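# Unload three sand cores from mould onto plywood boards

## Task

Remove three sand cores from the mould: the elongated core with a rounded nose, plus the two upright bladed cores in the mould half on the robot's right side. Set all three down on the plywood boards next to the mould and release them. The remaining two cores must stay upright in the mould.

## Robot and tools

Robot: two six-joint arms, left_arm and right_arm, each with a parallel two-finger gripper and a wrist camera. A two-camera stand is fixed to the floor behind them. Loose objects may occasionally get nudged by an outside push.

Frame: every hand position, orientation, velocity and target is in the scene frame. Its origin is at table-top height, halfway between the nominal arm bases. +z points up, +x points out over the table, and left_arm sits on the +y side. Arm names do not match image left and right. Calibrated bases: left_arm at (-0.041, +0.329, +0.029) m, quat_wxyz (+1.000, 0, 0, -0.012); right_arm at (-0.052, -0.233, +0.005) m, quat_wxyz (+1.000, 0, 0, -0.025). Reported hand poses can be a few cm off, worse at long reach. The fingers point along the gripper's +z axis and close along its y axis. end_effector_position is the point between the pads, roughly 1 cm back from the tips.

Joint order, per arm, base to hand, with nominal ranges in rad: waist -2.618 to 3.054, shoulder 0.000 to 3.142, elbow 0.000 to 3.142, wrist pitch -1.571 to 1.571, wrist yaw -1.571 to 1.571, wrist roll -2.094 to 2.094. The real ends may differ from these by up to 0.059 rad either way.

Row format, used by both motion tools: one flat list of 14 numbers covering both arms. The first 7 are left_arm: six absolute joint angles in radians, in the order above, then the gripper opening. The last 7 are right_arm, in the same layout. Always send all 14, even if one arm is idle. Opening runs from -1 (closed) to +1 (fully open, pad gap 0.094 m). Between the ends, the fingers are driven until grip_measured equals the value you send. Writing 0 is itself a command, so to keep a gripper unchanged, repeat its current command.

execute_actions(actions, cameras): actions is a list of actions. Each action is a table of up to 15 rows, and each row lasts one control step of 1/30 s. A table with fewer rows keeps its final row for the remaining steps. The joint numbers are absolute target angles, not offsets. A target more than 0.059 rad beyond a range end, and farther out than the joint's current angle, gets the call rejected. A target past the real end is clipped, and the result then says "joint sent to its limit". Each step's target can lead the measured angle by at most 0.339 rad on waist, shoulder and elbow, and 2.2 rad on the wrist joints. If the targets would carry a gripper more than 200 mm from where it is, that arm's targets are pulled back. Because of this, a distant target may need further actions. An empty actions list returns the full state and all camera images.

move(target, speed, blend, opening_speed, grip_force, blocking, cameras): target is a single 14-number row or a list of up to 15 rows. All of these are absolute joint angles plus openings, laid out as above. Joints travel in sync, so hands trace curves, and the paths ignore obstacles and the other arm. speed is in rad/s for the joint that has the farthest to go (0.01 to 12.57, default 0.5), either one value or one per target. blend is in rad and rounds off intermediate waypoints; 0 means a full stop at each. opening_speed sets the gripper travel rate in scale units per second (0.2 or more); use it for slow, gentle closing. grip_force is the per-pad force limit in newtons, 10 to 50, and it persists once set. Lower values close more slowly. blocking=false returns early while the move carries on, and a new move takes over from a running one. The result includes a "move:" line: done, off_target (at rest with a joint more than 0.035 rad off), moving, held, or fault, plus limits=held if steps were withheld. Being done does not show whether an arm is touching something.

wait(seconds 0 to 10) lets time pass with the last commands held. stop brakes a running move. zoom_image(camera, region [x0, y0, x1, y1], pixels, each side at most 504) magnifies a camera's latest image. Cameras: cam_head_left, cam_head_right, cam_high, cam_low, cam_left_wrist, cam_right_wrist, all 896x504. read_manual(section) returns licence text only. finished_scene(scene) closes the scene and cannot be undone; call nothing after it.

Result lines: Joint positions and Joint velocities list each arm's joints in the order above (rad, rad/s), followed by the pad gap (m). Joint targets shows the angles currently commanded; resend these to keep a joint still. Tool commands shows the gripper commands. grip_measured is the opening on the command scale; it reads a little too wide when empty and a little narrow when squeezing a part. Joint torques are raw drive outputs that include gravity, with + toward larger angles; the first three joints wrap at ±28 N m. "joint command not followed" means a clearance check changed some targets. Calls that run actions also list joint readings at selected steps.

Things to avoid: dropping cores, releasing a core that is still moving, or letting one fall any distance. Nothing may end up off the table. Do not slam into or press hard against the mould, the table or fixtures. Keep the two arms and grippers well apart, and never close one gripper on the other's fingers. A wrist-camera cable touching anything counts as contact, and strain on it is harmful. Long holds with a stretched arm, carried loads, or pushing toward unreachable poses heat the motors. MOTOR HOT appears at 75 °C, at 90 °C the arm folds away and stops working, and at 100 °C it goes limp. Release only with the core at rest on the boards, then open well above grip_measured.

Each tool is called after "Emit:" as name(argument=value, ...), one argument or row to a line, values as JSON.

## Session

Emit:
execute_actions(
  actions=[],
  cameras=["cam_head_left","cam_high","cam_low"],
)

Scene clock: 0.00 s.
left_arm: end_effector_position=(+0.2183, +0.2617, +0.3639) grip_measured=+1.000 end_effector_quat_wxyz=(+0.716, -0.179, +0.614, -0.281) | right_arm: end_effector_position=(+0.2261, -0.1367, +0.3456) grip_measured=+1.000 end_effector_quat_wxyz=(+0.692, +0.062, +0.667, +0.269)
Joint positions: left_arm=[-0.501 0.468 0.452 0.218 -0.426 -0.572 0.094] | right_arm=[0.466 0.596 0.57 0.129 0.137 0.448 0.094]
Joint velocities: within noise
Joint torques (N m): no reading
Motor temperatures (°C): left_arm=[23 34 34 28 22 22 25] | right_arm=[25 33 30 29 21 24 21]
Heat: left arm: 34 °C; right arm: 33 °C.
Joint targets: left_arm=[-0.501 0.468 0.458 0.212 -0.426 -0.572] | right_arm=[0.466 0.596 0.580 0.130 0.137 0.448]
Tool commands: left_gripper/opening=+1.0 right_gripper/opening=+1.0
Images, in order (width x height): cam_head_left 896x504, cam_high 896x504, cam_low 896x504.

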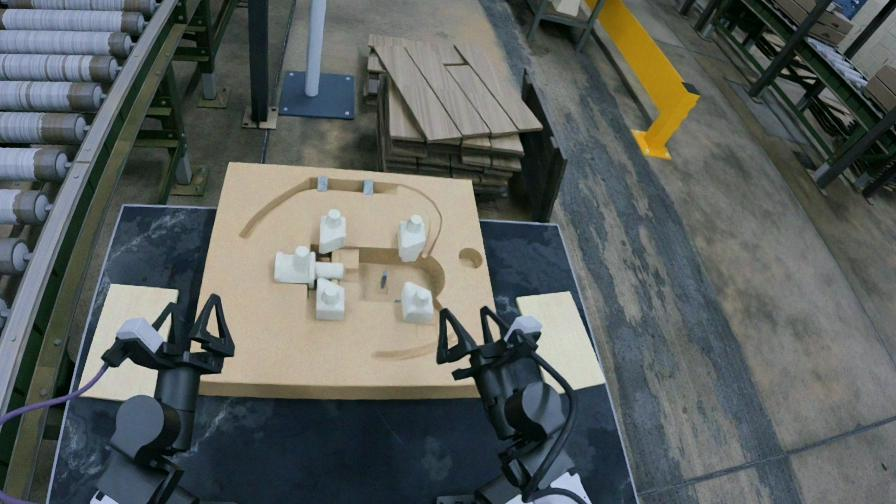

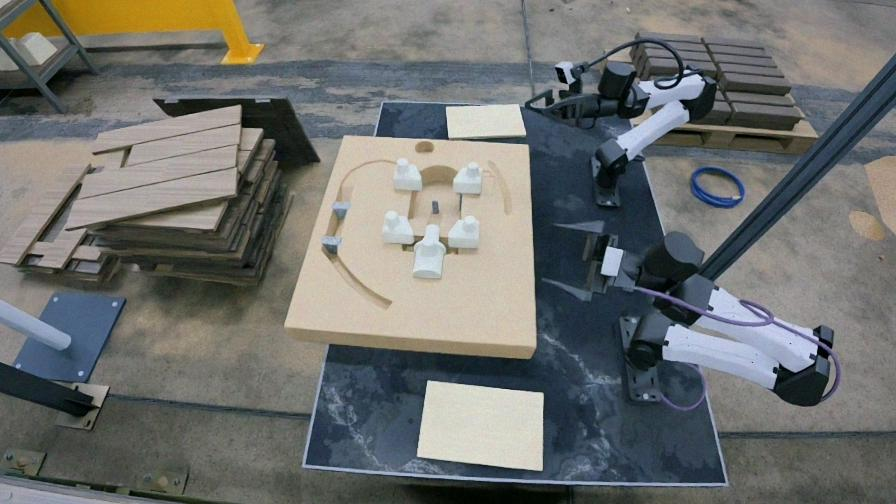

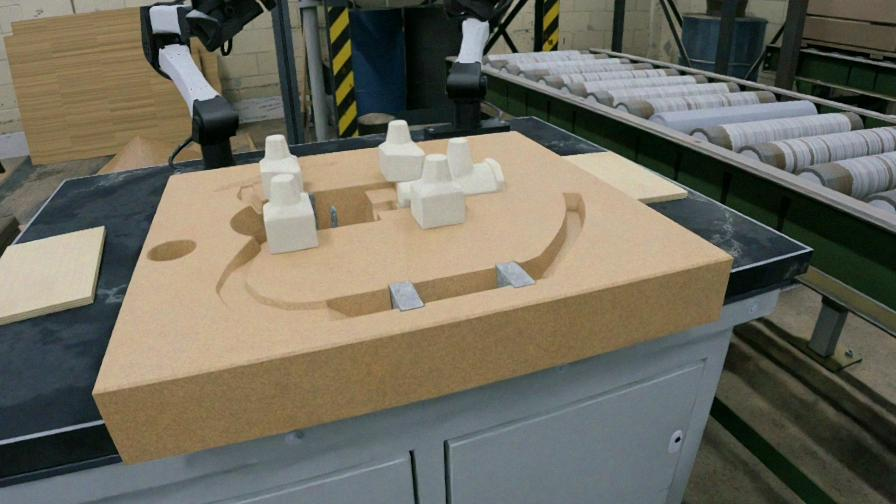

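Emit:
move(
  target=[-0.408,2.142,2.205,-1.015,0,0,0.1, 0.345,1.704,1.638,-0.914,0.166,0.241,1],
  speed=0.9,
  cameras=["cam_left_wrist","cam_right_wrist"],
)

Scene clock: 8.27 s.
left_arm: end_effector_position=(+0.4547, +0.1007, +0.2318) grip_measured=+0.101 end_effector_quat_wxyz=(+0.294, +0.198, +0.933, -0.060) | right_arm: end_effector_position=(+0.3735, -0.1299, +0.2135) grip_measured=+1.000 end_effector_quat_wxyz=(+0.294, +0.000, +0.956, +0.006)
Joint positions: left_arm=[-0.412 2.135 2.176 -1.002 -0.015 -0.014 0.052] | right_arm=[0.35 1.695 1.61 -0.906 0.155 0.253 0.094]
Joint torques (N m): left_arm=[0.27 -10.52 10.66 1.34 0.23 0.16] | right_arm=[-0.23 -8.27 8.64 1.17 0.18 -0.2]
Heat: left arm: 37 °C; right arm: 33 °C.
Joint targets: left_arm=[-0.408 2.142 2.205 -1.015 0.000 0.000] | right_arm=[0.345 1.704 1.638 -0.914 0.166 0.241]
move: done
Images, in order (width x height): cam_left_wrist 896x504, cam_right_wrist 896x504.

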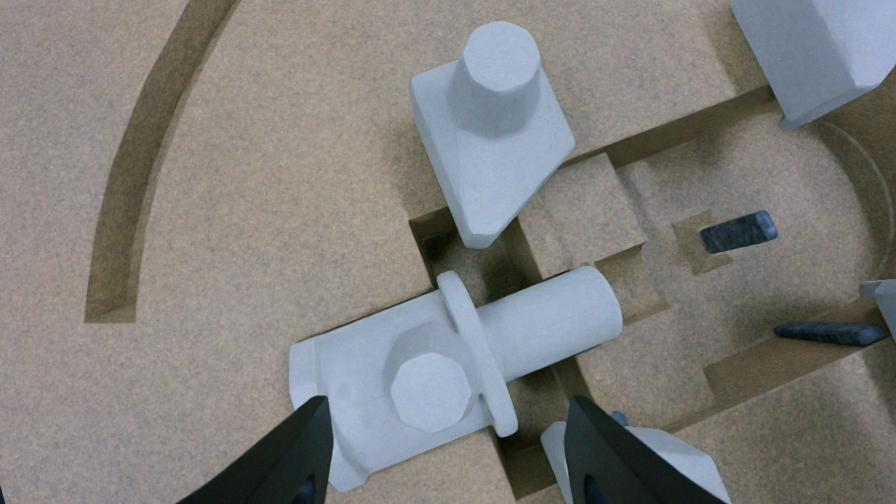

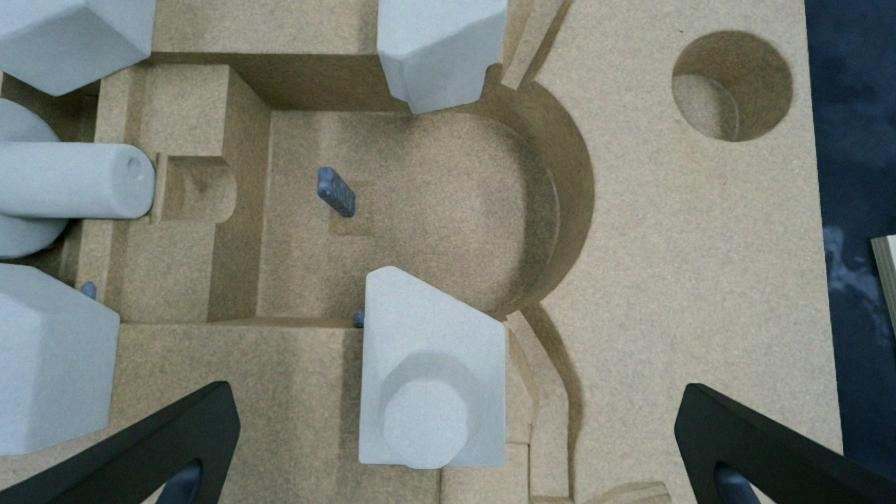

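Emit:
move(
  target=[
    [-0.398,2.114,1.868,-0.683,0,0,0.1, 0.362,1.720,1.225,-0.485,0.172,0.248,1],
    [-0.398,2.114,1.868,-0.683,0,0,-0.8, 0.362,1.720,1.225,-0.485,0.172,0.248,-0.1],
  ],
  speed=0.45,
  opening_speed=0.6,
  grip_force=[50,30],
  cameras=["cam_left_wrist","cam_right_wrist"],
)

Scene clock: 33.77 s.
left_arm: end_effector_position=(+0.4691, +0.1005, +0.1616) grip_measured=-0.325 end_effector_quat_wxyz=(+0.302, +0.193, +0.932, -0.061) | right_arm: end_effector_position=(+0.3736, -0.1230, +0.1153) grip_measured=+0.169 end_effector_quat_wxyz=(+0.298, -0.007, +0.954, +0.010)
Joint positions: left_arm=[-0.401 2.135 1.884 -0.693 -0.013 -0.012 0.032] | right_arm=[0.365 1.711 1.23 -0.501 0.155 0.253 0.055]
Joint torques (N m): left_arm=[0.25 -13.15 6.8 1.61 0.23 0.13] | right_arm=[0.14 -8.44 6.11 1.46 0.3 -0.13]
Motor temperatures (°C): left_arm=[23 42 39 30 22 22 25] | right_arm=[25 35 34 32 21 24 21]
Heat: left arm: 42 °C; right arm: 35 °C.
Joint targets: left_arm=[-0.398 2.114 1.868 -0.683 0.000 0.000] | right_arm=[0.362 1.720 1.225 -0.485 0.172 0.248]
grip_force (N): 50, 30
move: done
Images, in order (width x height): cam_left_wrist 896x504, cam_right_wrist 896x504.

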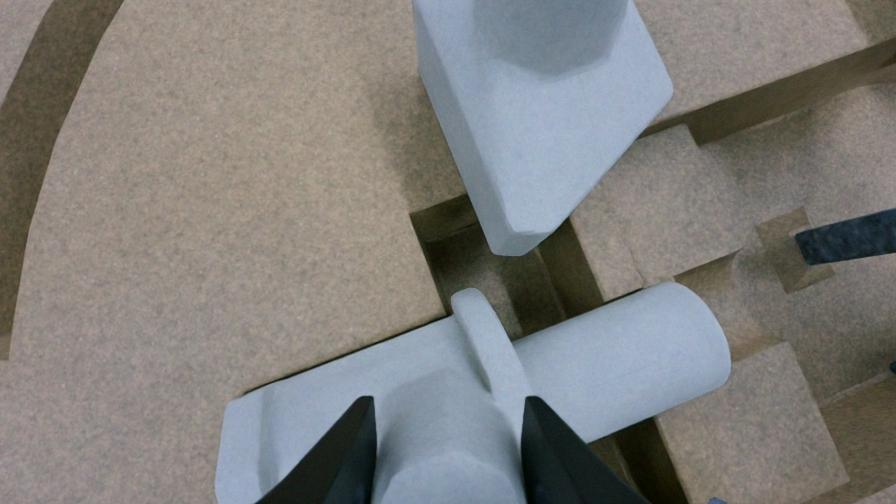

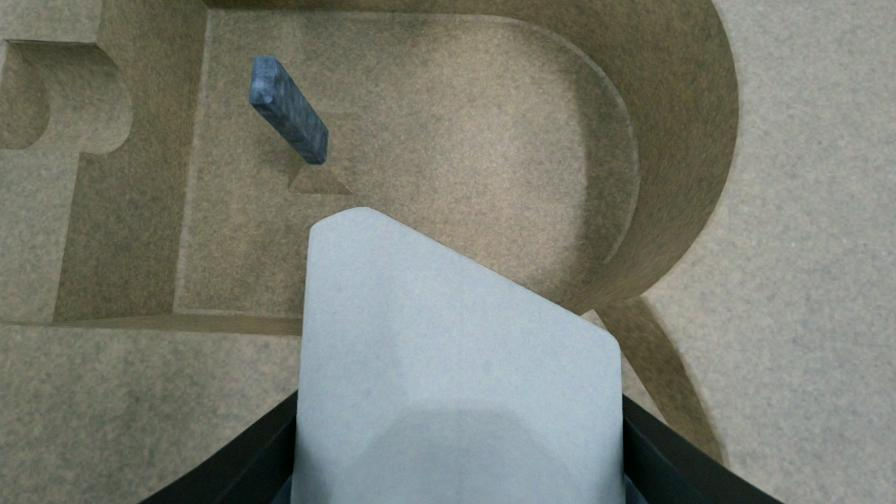

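Emit:
move(
  target=[-0.398,2.065,2.31,-0.985,0,0,-0.8, 0.362,1.700,1.67,-0.93,0.172,0.248,-0.1],
  speed=0.2,
  cameras=["cam_low","cam_head_right"],
)

Scene clock: 43.03 s.
left_arm: end_effector_position=(+0.4515, +0.1090, +0.2565) grip_measured=-0.376 end_effector_quat_wxyz=(+0.301, +0.193, +0.932, -0.065) | right_arm: end_effector_position=(+0.3668, -0.1252, +0.2034) grip_measured=+0.167 end_effector_quat_wxyz=(+0.267, -0.010, +0.964, +0.000)
Joint positions: left_arm=[-0.397 2.125 2.253 -1.074 -0.002 -0.011 0.029] | right_arm=[0.365 1.721 1.628 -0.957 0.155 0.253 0.055]
Joint torques (N m): left_arm=[-0.25 -15.98 12.97 2.39 0.12 0.11] | right_arm=[0.1 -11.41 9.48 1.46 0.27 -0.09]
Motor temperatures (°C): left_arm=[23 47 41 31 22 22 26] | right_arm=[25 36 36 33 21 24 22]
Heat: left arm: 47 °C; right arm: 36 °C.
Joint targets: left_arm=[-0.398 2.065 2.310 -0.985 0.000 0.000] | right_arm=[0.362 1.700 1.670 -0.930 0.172 0.248]
grip_force (N): 50, 30
move: off_target (left_arm, right_arm); left_arm: the wrist pitch is farthest, 0.089 rad from its target; right_arm: the elbow is farthest, 0.042 rad from its target
Images, in order (width x height): cam_head_right 896x504, cam_low 896x504.

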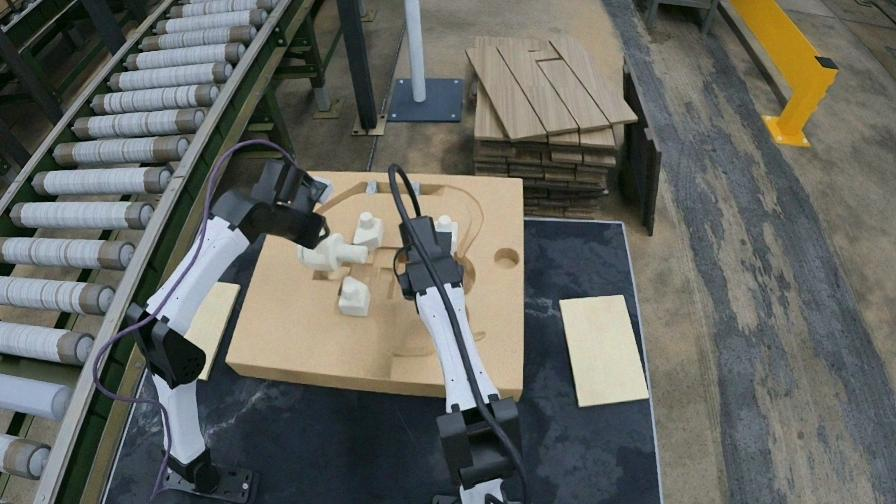

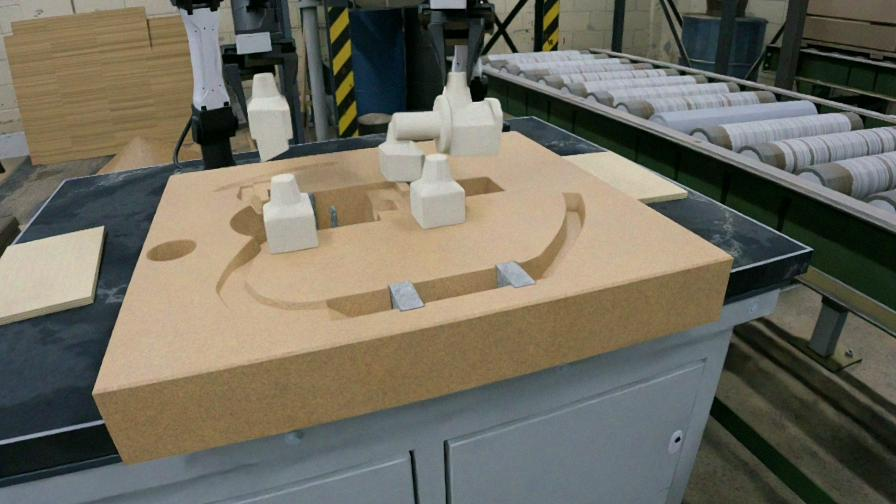

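Emit:
move(
  target=[
    [0.472,1.44,1.41,-0.84,0,0,-0.8, -0.830,1.864,1.150,0.55,-0.865,-0.213,-0.1],
    [0.470,1.447,0.955,-0.30,0,0,-0.8, -0.825,2.15,1.0,0.97,-0.865,-0.213,-0.1],
  ],
  speed=[0.55,0.35],
  blend=[0.1,0],
  cameras=["cam_left_wrist","cam_low","cam_high","cam_head_right"],
)

Emit:
zoom_image(
  camera="cam_low",
  region=[550, 80, 710, 220],
)

Emit:
zoom_image(
  camera="cam_high",
  region=[400, 30, 560, 150],
)

Scene clock: 58.87 s.
left_arm: end_effector_position=(+0.3076, +0.4942, +0.1302) grip_measured=-0.378 end_effector_quat_wxyz=(+0.302, -0.213, +0.927, +0.066) | right_arm: end_effector_position=(+0.3688, -0.5356, +0.0896) grip_measured=+0.167 end_effector_quat_wxyz=(+0.643, +0.007, +0.766, -0.004)
Joint positions: left_arm=[0.468 1.492 0.951 -0.401 0.003 -0.009 0.029] | right_arm=[-0.828 2.152 0.994 0.894 -0.846 -0.197 0.055]
Joint torques (N m): left_arm=[0.06 -9.8 8.28 2.51 0.08 0.09] | right_arm=[0.58 -11.81 5.35 2.37 -0.34 -0.24]
Motor temperatures (°C): left_arm=[23 56 45 34 22 22 26] | right_arm=[25 39 38 35 21 24 22]
Heat: left arm: 56 °C; right arm: 39 °C.
Joint targets: left_arm=[0.470 1.447 0.955 -0.300 0.000 0.000] | right_arm=[-0.825 2.150 1.000 0.970 -0.865 -0.213]
grip_force (N): 50, 30
move: off_target (left_arm, right_arm); left_arm: the wrist pitch is farthest, 0.101 rad from its target; right_arm: the wrist pitch is farthest, 0.076 rad from its target
Images, in order (width x height): cam_head_right 896x504, cam_high 896x504, cam_low 896x504, cam_left_wrist 896x504.

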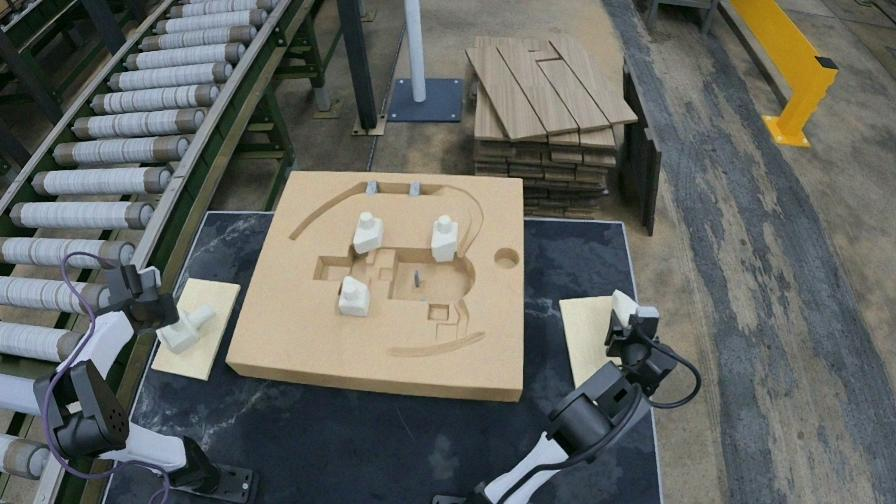

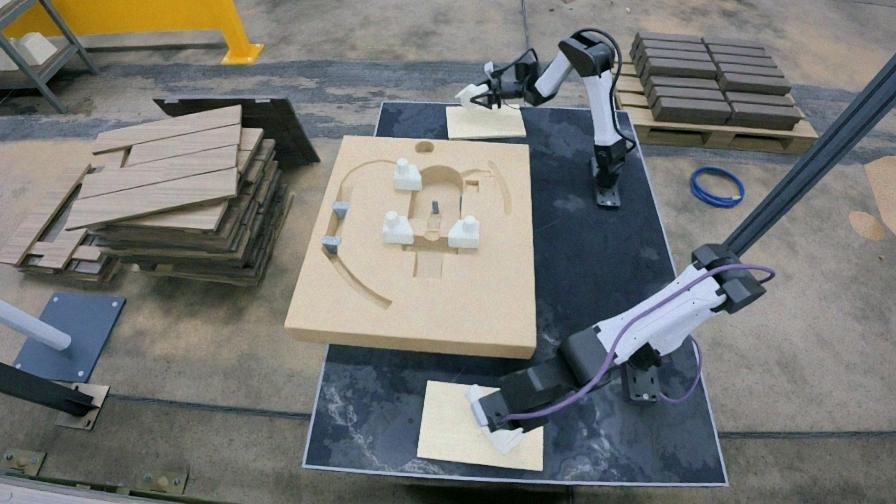

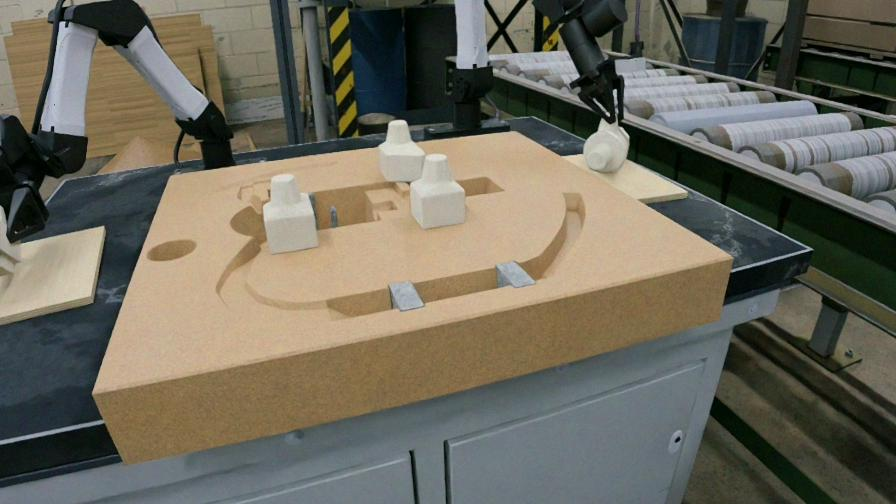

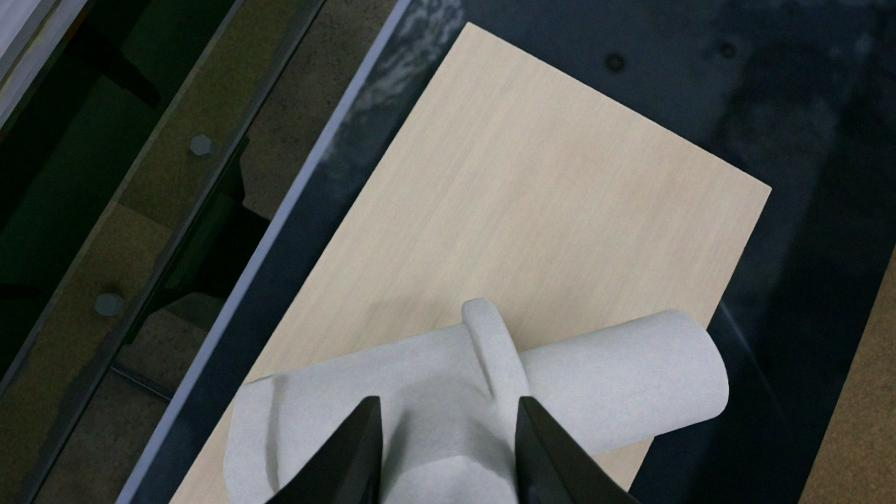

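Scaled by 3.150 from the camera's 896x504 image, which has a finer 1280x720 frame.

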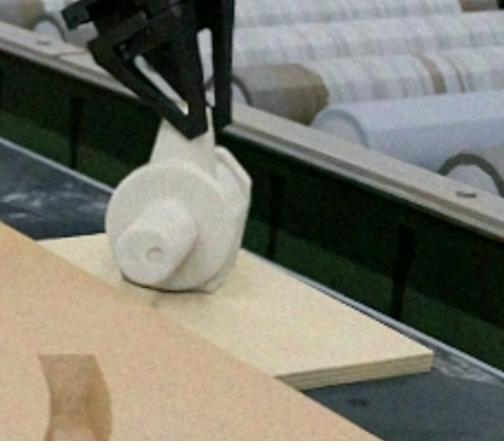

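Scaled by 3.150 from the camera's 896x504 image, which has a finer 1280x720 frame.

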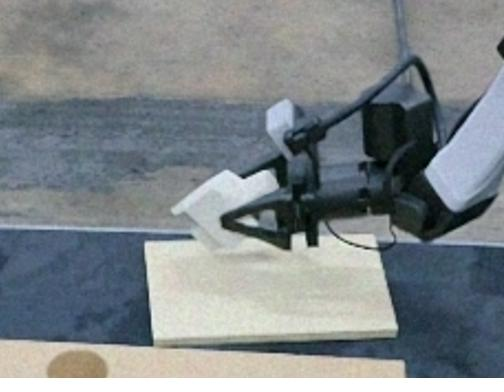

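Emit:
move(
  target=[0.470,1.452,0.92,-0.262,0,0,-0.8, -0.825,2.232,0.99,1.055,-0.865,-0.213,-0.1],
  speed=0.12,
  cameras=["cam_low","cam_high"],
)

Emit:
zoom_image(
  camera="cam_low",
  region=[550, 80, 710, 220],
)

Emit:
zoom_image(
  camera="cam_high",
  region=[400, 30, 560, 150],
)

Scene clock: 67.83 s.
left_arm: end_effector_position=(+0.3100, +0.4954, +0.1308) grip_measured=-0.379 end_effector_quat_wxyz=(+0.318, -0.212, +0.922, +0.069) | right_arm: end_effector_position=(+0.3684, -0.5347, +0.0659) grip_measured=+0.167 end_effector_quat_wxyz=(+0.644, +0.005, +0.765, -0.003)
Joint positions: left_arm=[0.468 1.482 0.924 -0.351 0.003 -0.009 0.029] | right_arm=[-0.828 2.229 0.988 0.979 -0.848 -0.197 0.055]
Joint torques (N m): left_arm=[0.09 -8.27 7.57 2.45 0.06 0.09] | right_arm=[0.54 -11.54 4.75 2.35 -0.34 -0.23]
Motor temperatures (°C): left_arm=[23 56 45 36 22 22 27] | right_arm=[25 41 37 39 21 24 22]
Heat: left arm: 56 °C; right arm: 41 °C.
Joint targets: left_arm=[0.470 1.452 0.920 -0.262 0.000 0.000] | right_arm=[-0.825 2.232 0.990 1.055 -0.865 -0.213]
grip_force (N): 50, 30
move: off_target (left_arm, right_arm); left_arm: the wrist pitch is farthest, 0.089 rad from its target; right_arm: the wrist pitch is farthest, 0.076 rad from its target
Images, in order (width x height): cam_high 896x504, cam_low 896x504.

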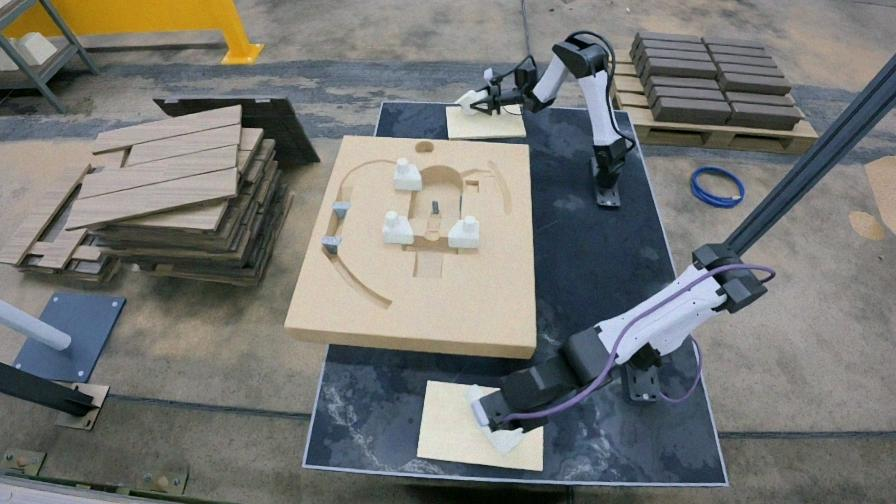

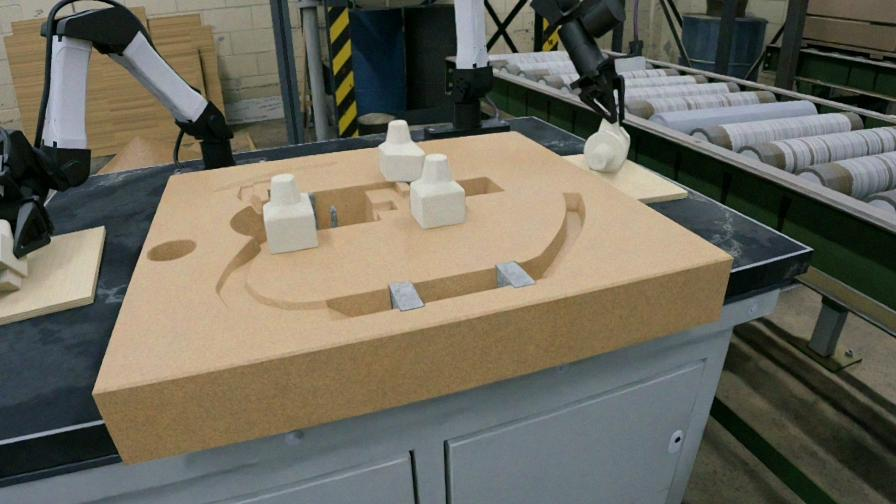

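Scaled by 3.150 from the camera's 896x504 image, which has a finer 1280x720 frame.

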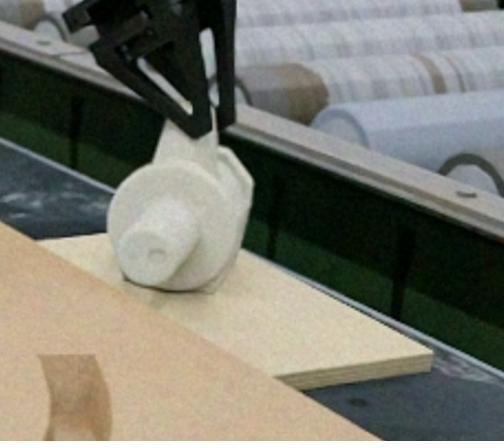

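Scaled by 3.150 from the camera's 896x504 image, which has a finer 1280x720 frame.

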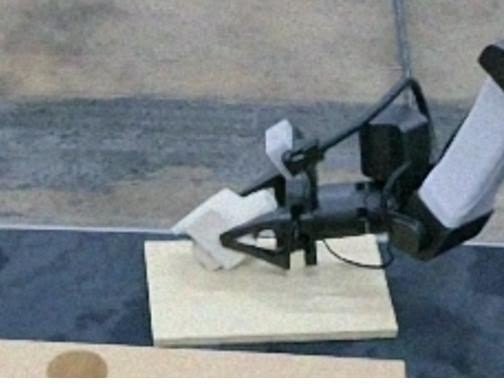

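Emit:
move(
  target=[
    [0.470,1.462,0.885,-0.235,0,0,-0.8, -0.825,2.255,0.985,1.085,-0.865,-0.213,-0.1],
    [0.470,1.462,0.885,-0.235,0,0,-0.3, -0.825,2.255,0.985,1.085,-0.865,-0.213,0.176],
    [0.470,1.462,0.885,-0.235,0,0,0.0, -0.866,2.228,0.925,1.10,-0.895,-0.215,0.176],
  ],
  speed=[0.08,0.08,0.07],
  opening_speed=0.3,
  grip_force=[50,10],
  cameras=["cam_low","cam_high","cam_right_wrist","cam_left_wrist"],
)

Emit:
zoom_image(
  camera="cam_low",
  region=[550, 80, 710, 220],
)

Emit:
zoom_image(
  camera="cam_high",
  region=[400, 30, 560, 150],
)

Scene clock: 80.97 s.
left_arm: end_effector_position=(+0.3216, +0.5007, +0.1402) grip_measured=-0.001 end_effector_quat_wxyz=(+0.357, -0.209, +0.907, +0.078) | right_arm: end_effector_position=(+0.3509, -0.5327, +0.0551) grip_measured=+0.179 end_effector_quat_wxyz=(+0.648, +0.004, +0.762, -0.006)
Joint positions: left_arm=[0.468 1.474 0.899 -0.247 0.003 -0.009 0.047] | right_arm=[-0.86 2.249 0.928 1.065 -0.88 -0.201 0.055]
Joint torques (N m): left_arm=[0.12 -6.83 6.86 1.8 0.06 0.1] | right_arm=[-0.16 -13.6 4 2 -0.32 -0.21]
Heat: left arm: 53 °C; right arm: 42 °C.
Joint targets: left_arm=[0.470 1.462 0.885 -0.235 0.000 0.000] | right_arm=[-0.866 2.228 0.925 1.100 -0.895 -0.215]
grip_force (N): 50, 10
move: done; target 2's new numbers were sent with left_arm's wrist pitch 0.064 rad from that target
Images, in order (width x height): cam_high 896x504, cam_low 896x504, cam_left_wrist 896x504, cam_right_wrist 896x504.

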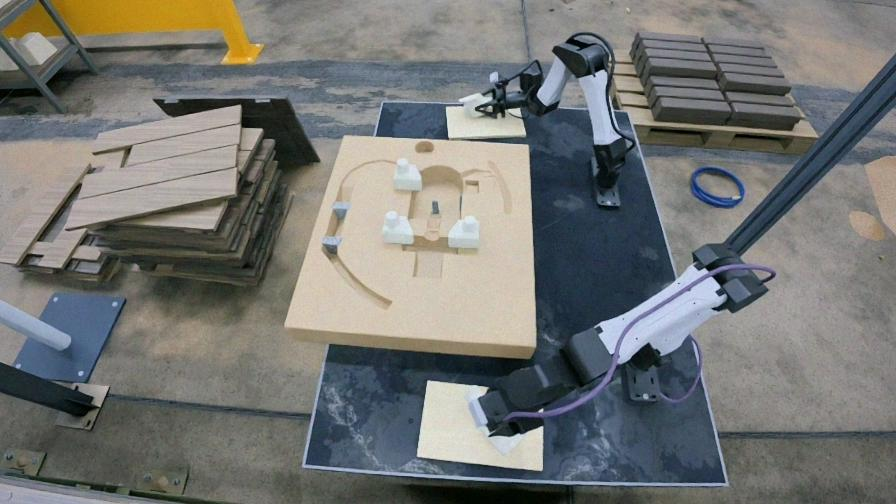

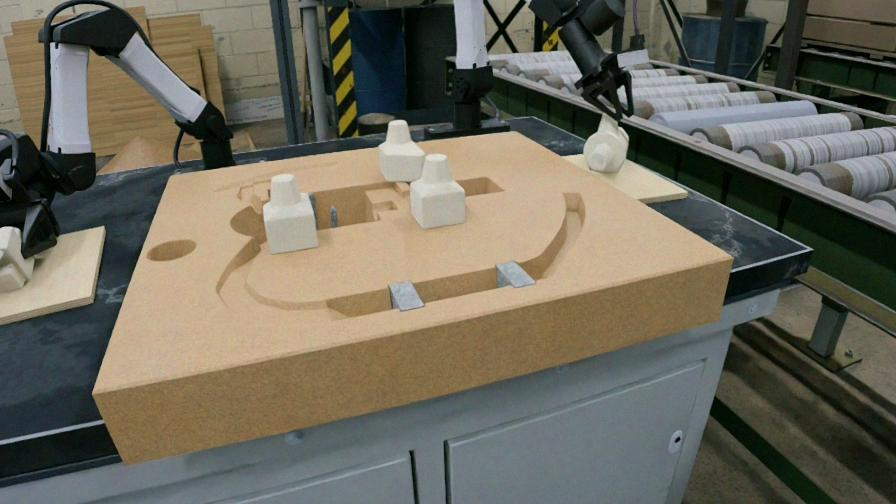

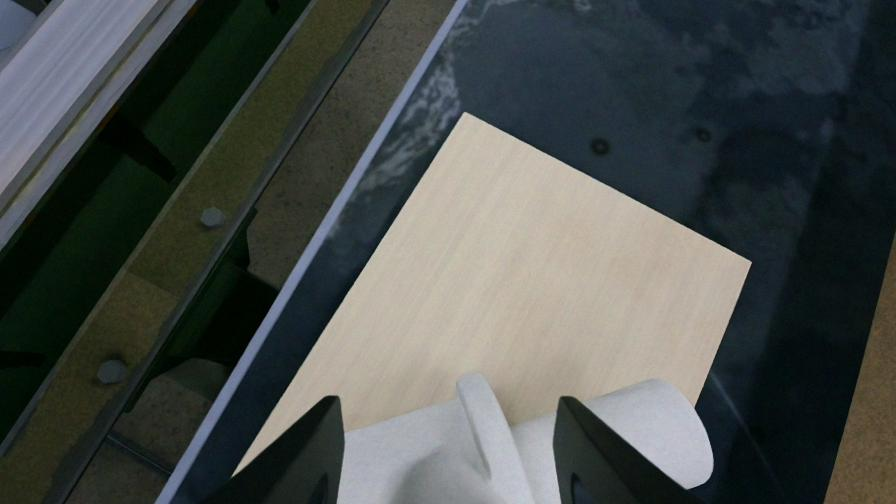

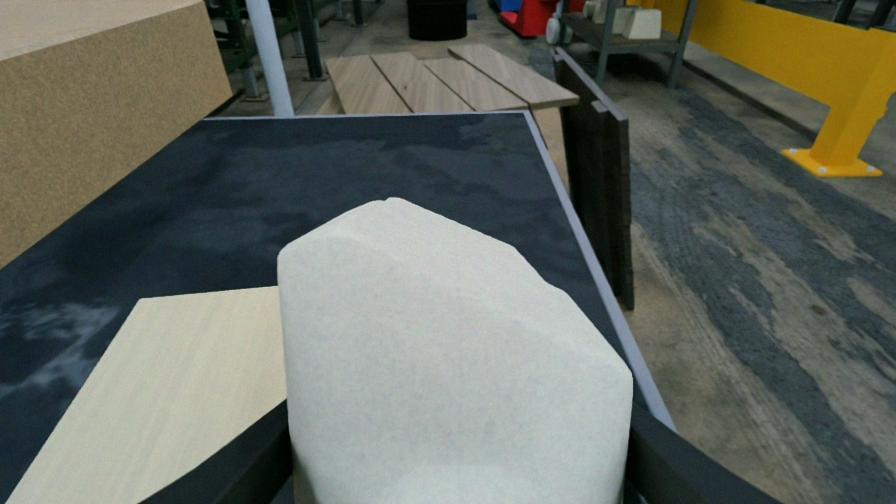

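Scaled by 3.150 from the camera's 896x504 image, which has a finer 1280x720 frame.

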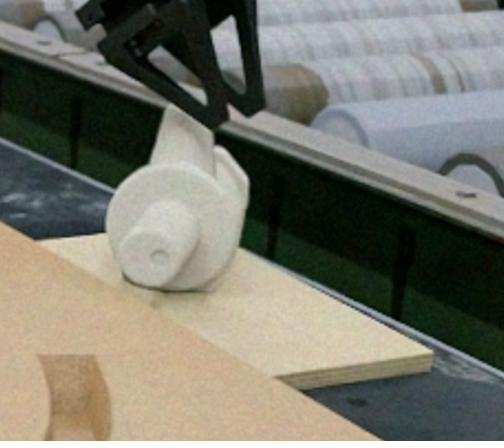

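Scaled by 3.150 from the camera's 896x504 image, which has a finer 1280x720 frame.

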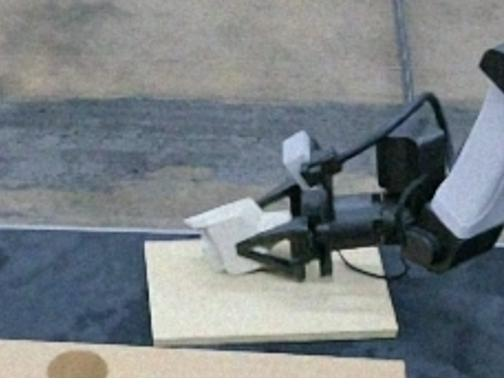

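Emit:
move(
  target=[
    [0.470,1.462,0.885,-0.235,0,0,0.4, -0.866,2.228,0.925,1.10,-0.895,-0.215,0.2],
    [0.470,1.462,0.885,-0.235,0,0,0.4, -0.866,2.228,0.925,1.10,-0.895,-0.215,0.6],
    [0.470,1.44,1.41,-0.85,0,0,0.4, -0.86,1.90,1.05,0.6,-0.88,-0.2,0.6],
    [0.470,1.30,1.41,-0.85,0,0,0.4, 0.269,2.171,2.085,-0.623,0.162,0.138,1],
  ],
  speed=[0.3,0.3,0.5,0.8],
  blend=[0,0,0.05,0],
  opening_speed=0.8,
  cameras=["cam_low","cam_high","cam_right_wrist","cam_left_wrist"],
)

Emit:
zoom_image(
  camera="cam_low",
  region=[0, 150, 250, 350],
)

Scene clock: 101.27 s.
left_arm: end_effector_position=(+0.2945, +0.4878, +0.3015) grip_measured=+0.399 end_effector_quat_wxyz=(+0.381, -0.206, +0.897, +0.083) | right_arm: end_effector_position=(+0.5407, -0.1271, +0.2150) grip_measured=+0.998 end_effector_quat_wxyz=(+0.421, -0.013, +0.907, +0.003)
Joint positions: left_arm=[0.468 1.314 1.382 -0.837 0.003 -0.009 0.066] | right_arm=[0.271 2.153 2.058 -0.616 0.152 0.124 0.094]
Joint torques (N m): left_arm=[0.08 -5.7 10.66 1.65 0.04 0.11] | right_arm=[0.06 -12.22 8.76 1.59 0.16 0.07]
Motor temperatures (°C): left_arm=[23 48 43 36 22 22 26] | right_arm=[25 46 35 38 21 24 22]
Heat: left arm: 48 °C; right arm: 46 °C.
Joint targets: left_arm=[0.470 1.300 1.410 -0.850 0.000 0.000] | right_arm=[0.269 2.171 2.085 -0.623 0.162 0.138]
grip_force (N): 50, 10
move: done
Images, in order (width x height): cam_high 896x504, cam_low 896x504, cam_left_wrist 896x504, cam_right_wrist 896x504.

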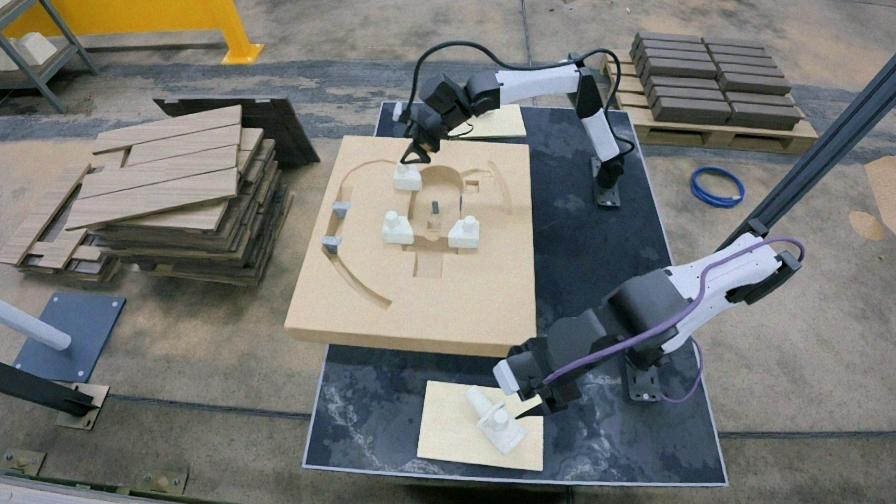

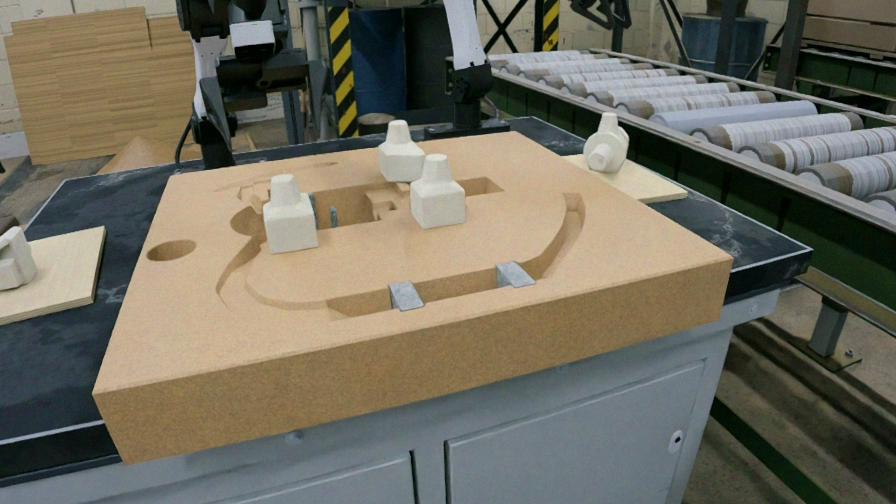

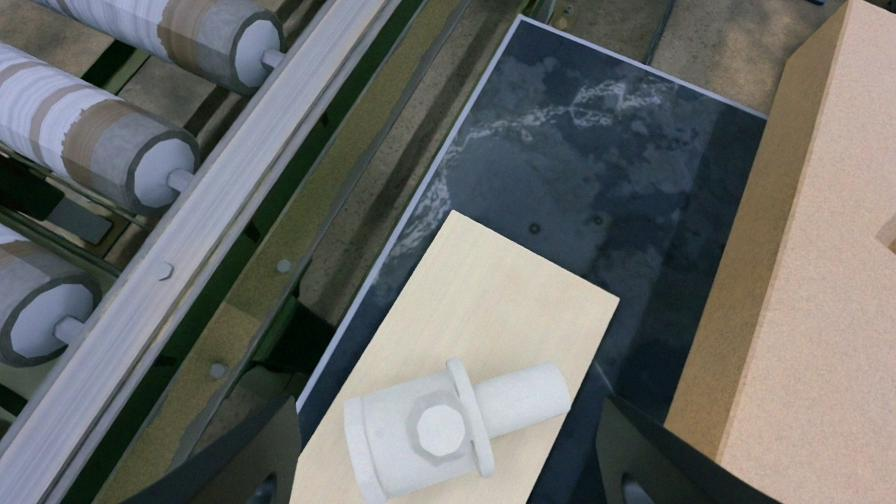

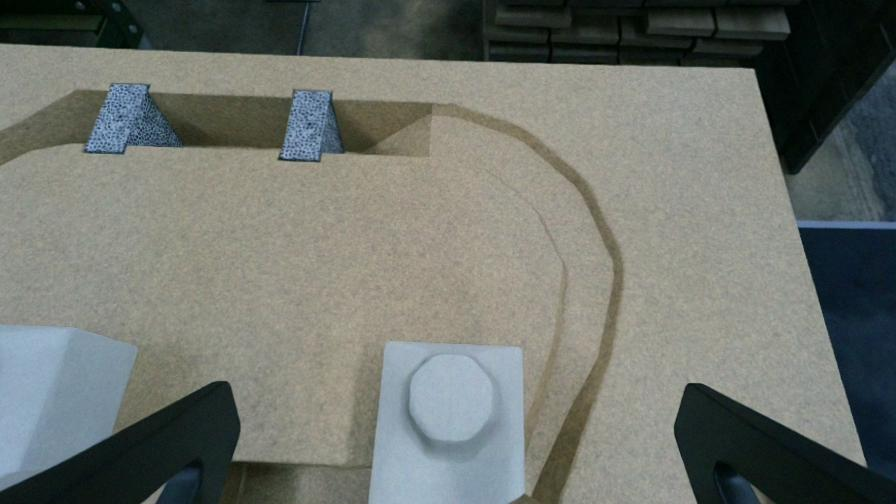

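Scaled by 2.016 from the camera's 896x504 image, which has a finer 1280x720 frame.

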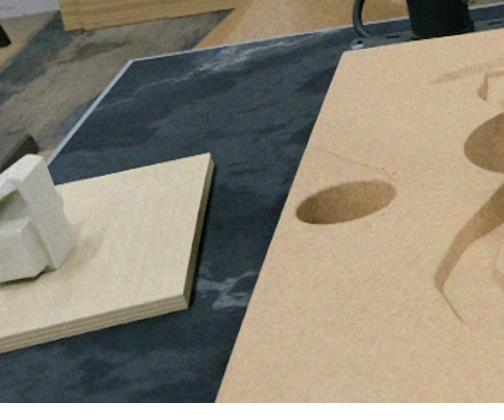

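Emit:
move(
  target=[
    [0.470,1.30,1.41,-0.85,0,0,0.4, 0.269,2.189,1.68,-0.20,0.162,0.138,1],
    [0.470,1.30,1.41,-0.85,0,0,0.4, 0.269,2.189,1.68,-0.20,0.162,0.138,-0.1],
    [0.470,1.30,1.41,-0.85,0,0,0.4, 0.269,2.160,2.12,-0.65,0.162,0.138,-0.1],
  ],
  speed=[0.5,0.5,0.25],
  opening_speed=0.6,
  grip_force=[50,30],
  cameras=["cam_low"],
)

Scene clock: 116.07 s.
left_arm: end_effector_position=(+0.2945, +0.4878, +0.3015) grip_measured=+0.399 end_effector_quat_wxyz=(+0.381, -0.206, +0.897, +0.083) | right_arm: end_effector_position=(+0.5319, -0.1293, +0.1850) grip_measured=+0.172 end_effector_quat_wxyz=(+0.374, -0.015, +0.927, -0.006)
Joint positions: left_arm=[0.468 1.314 1.382 -0.837 0.003 -0.009 0.066] | right_arm=[0.271 2.191 2.074 -0.7 0.153 0.128 0.055]
Joint torques (N m): left_arm=[0.09 -5.72 10.76 1.64 0.05 0.09] | right_arm=[0.17 -17.16 10.14 1.99 0.16 0.04]
Heat: left arm: 46 °C; right arm: 47 °C.
Joint targets: left_arm=[0.470 1.300 1.410 -0.850 0.000 0.000] | right_arm=[0.269 2.160 2.120 -0.650 0.162 0.138]
grip_force (N): 50, 30
move: off_target (right_arm); right_arm: the wrist pitch is farthest, 0.050 rad from its target
Images, in order (width x height): cam_low 896x504.

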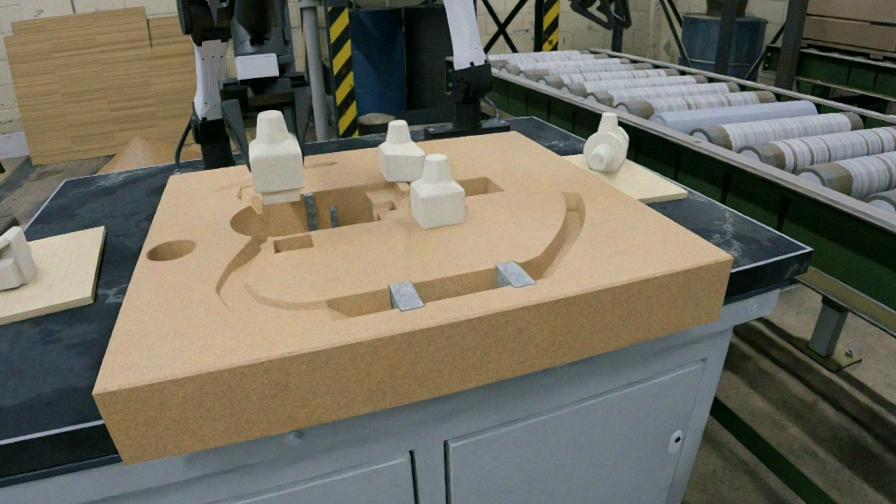

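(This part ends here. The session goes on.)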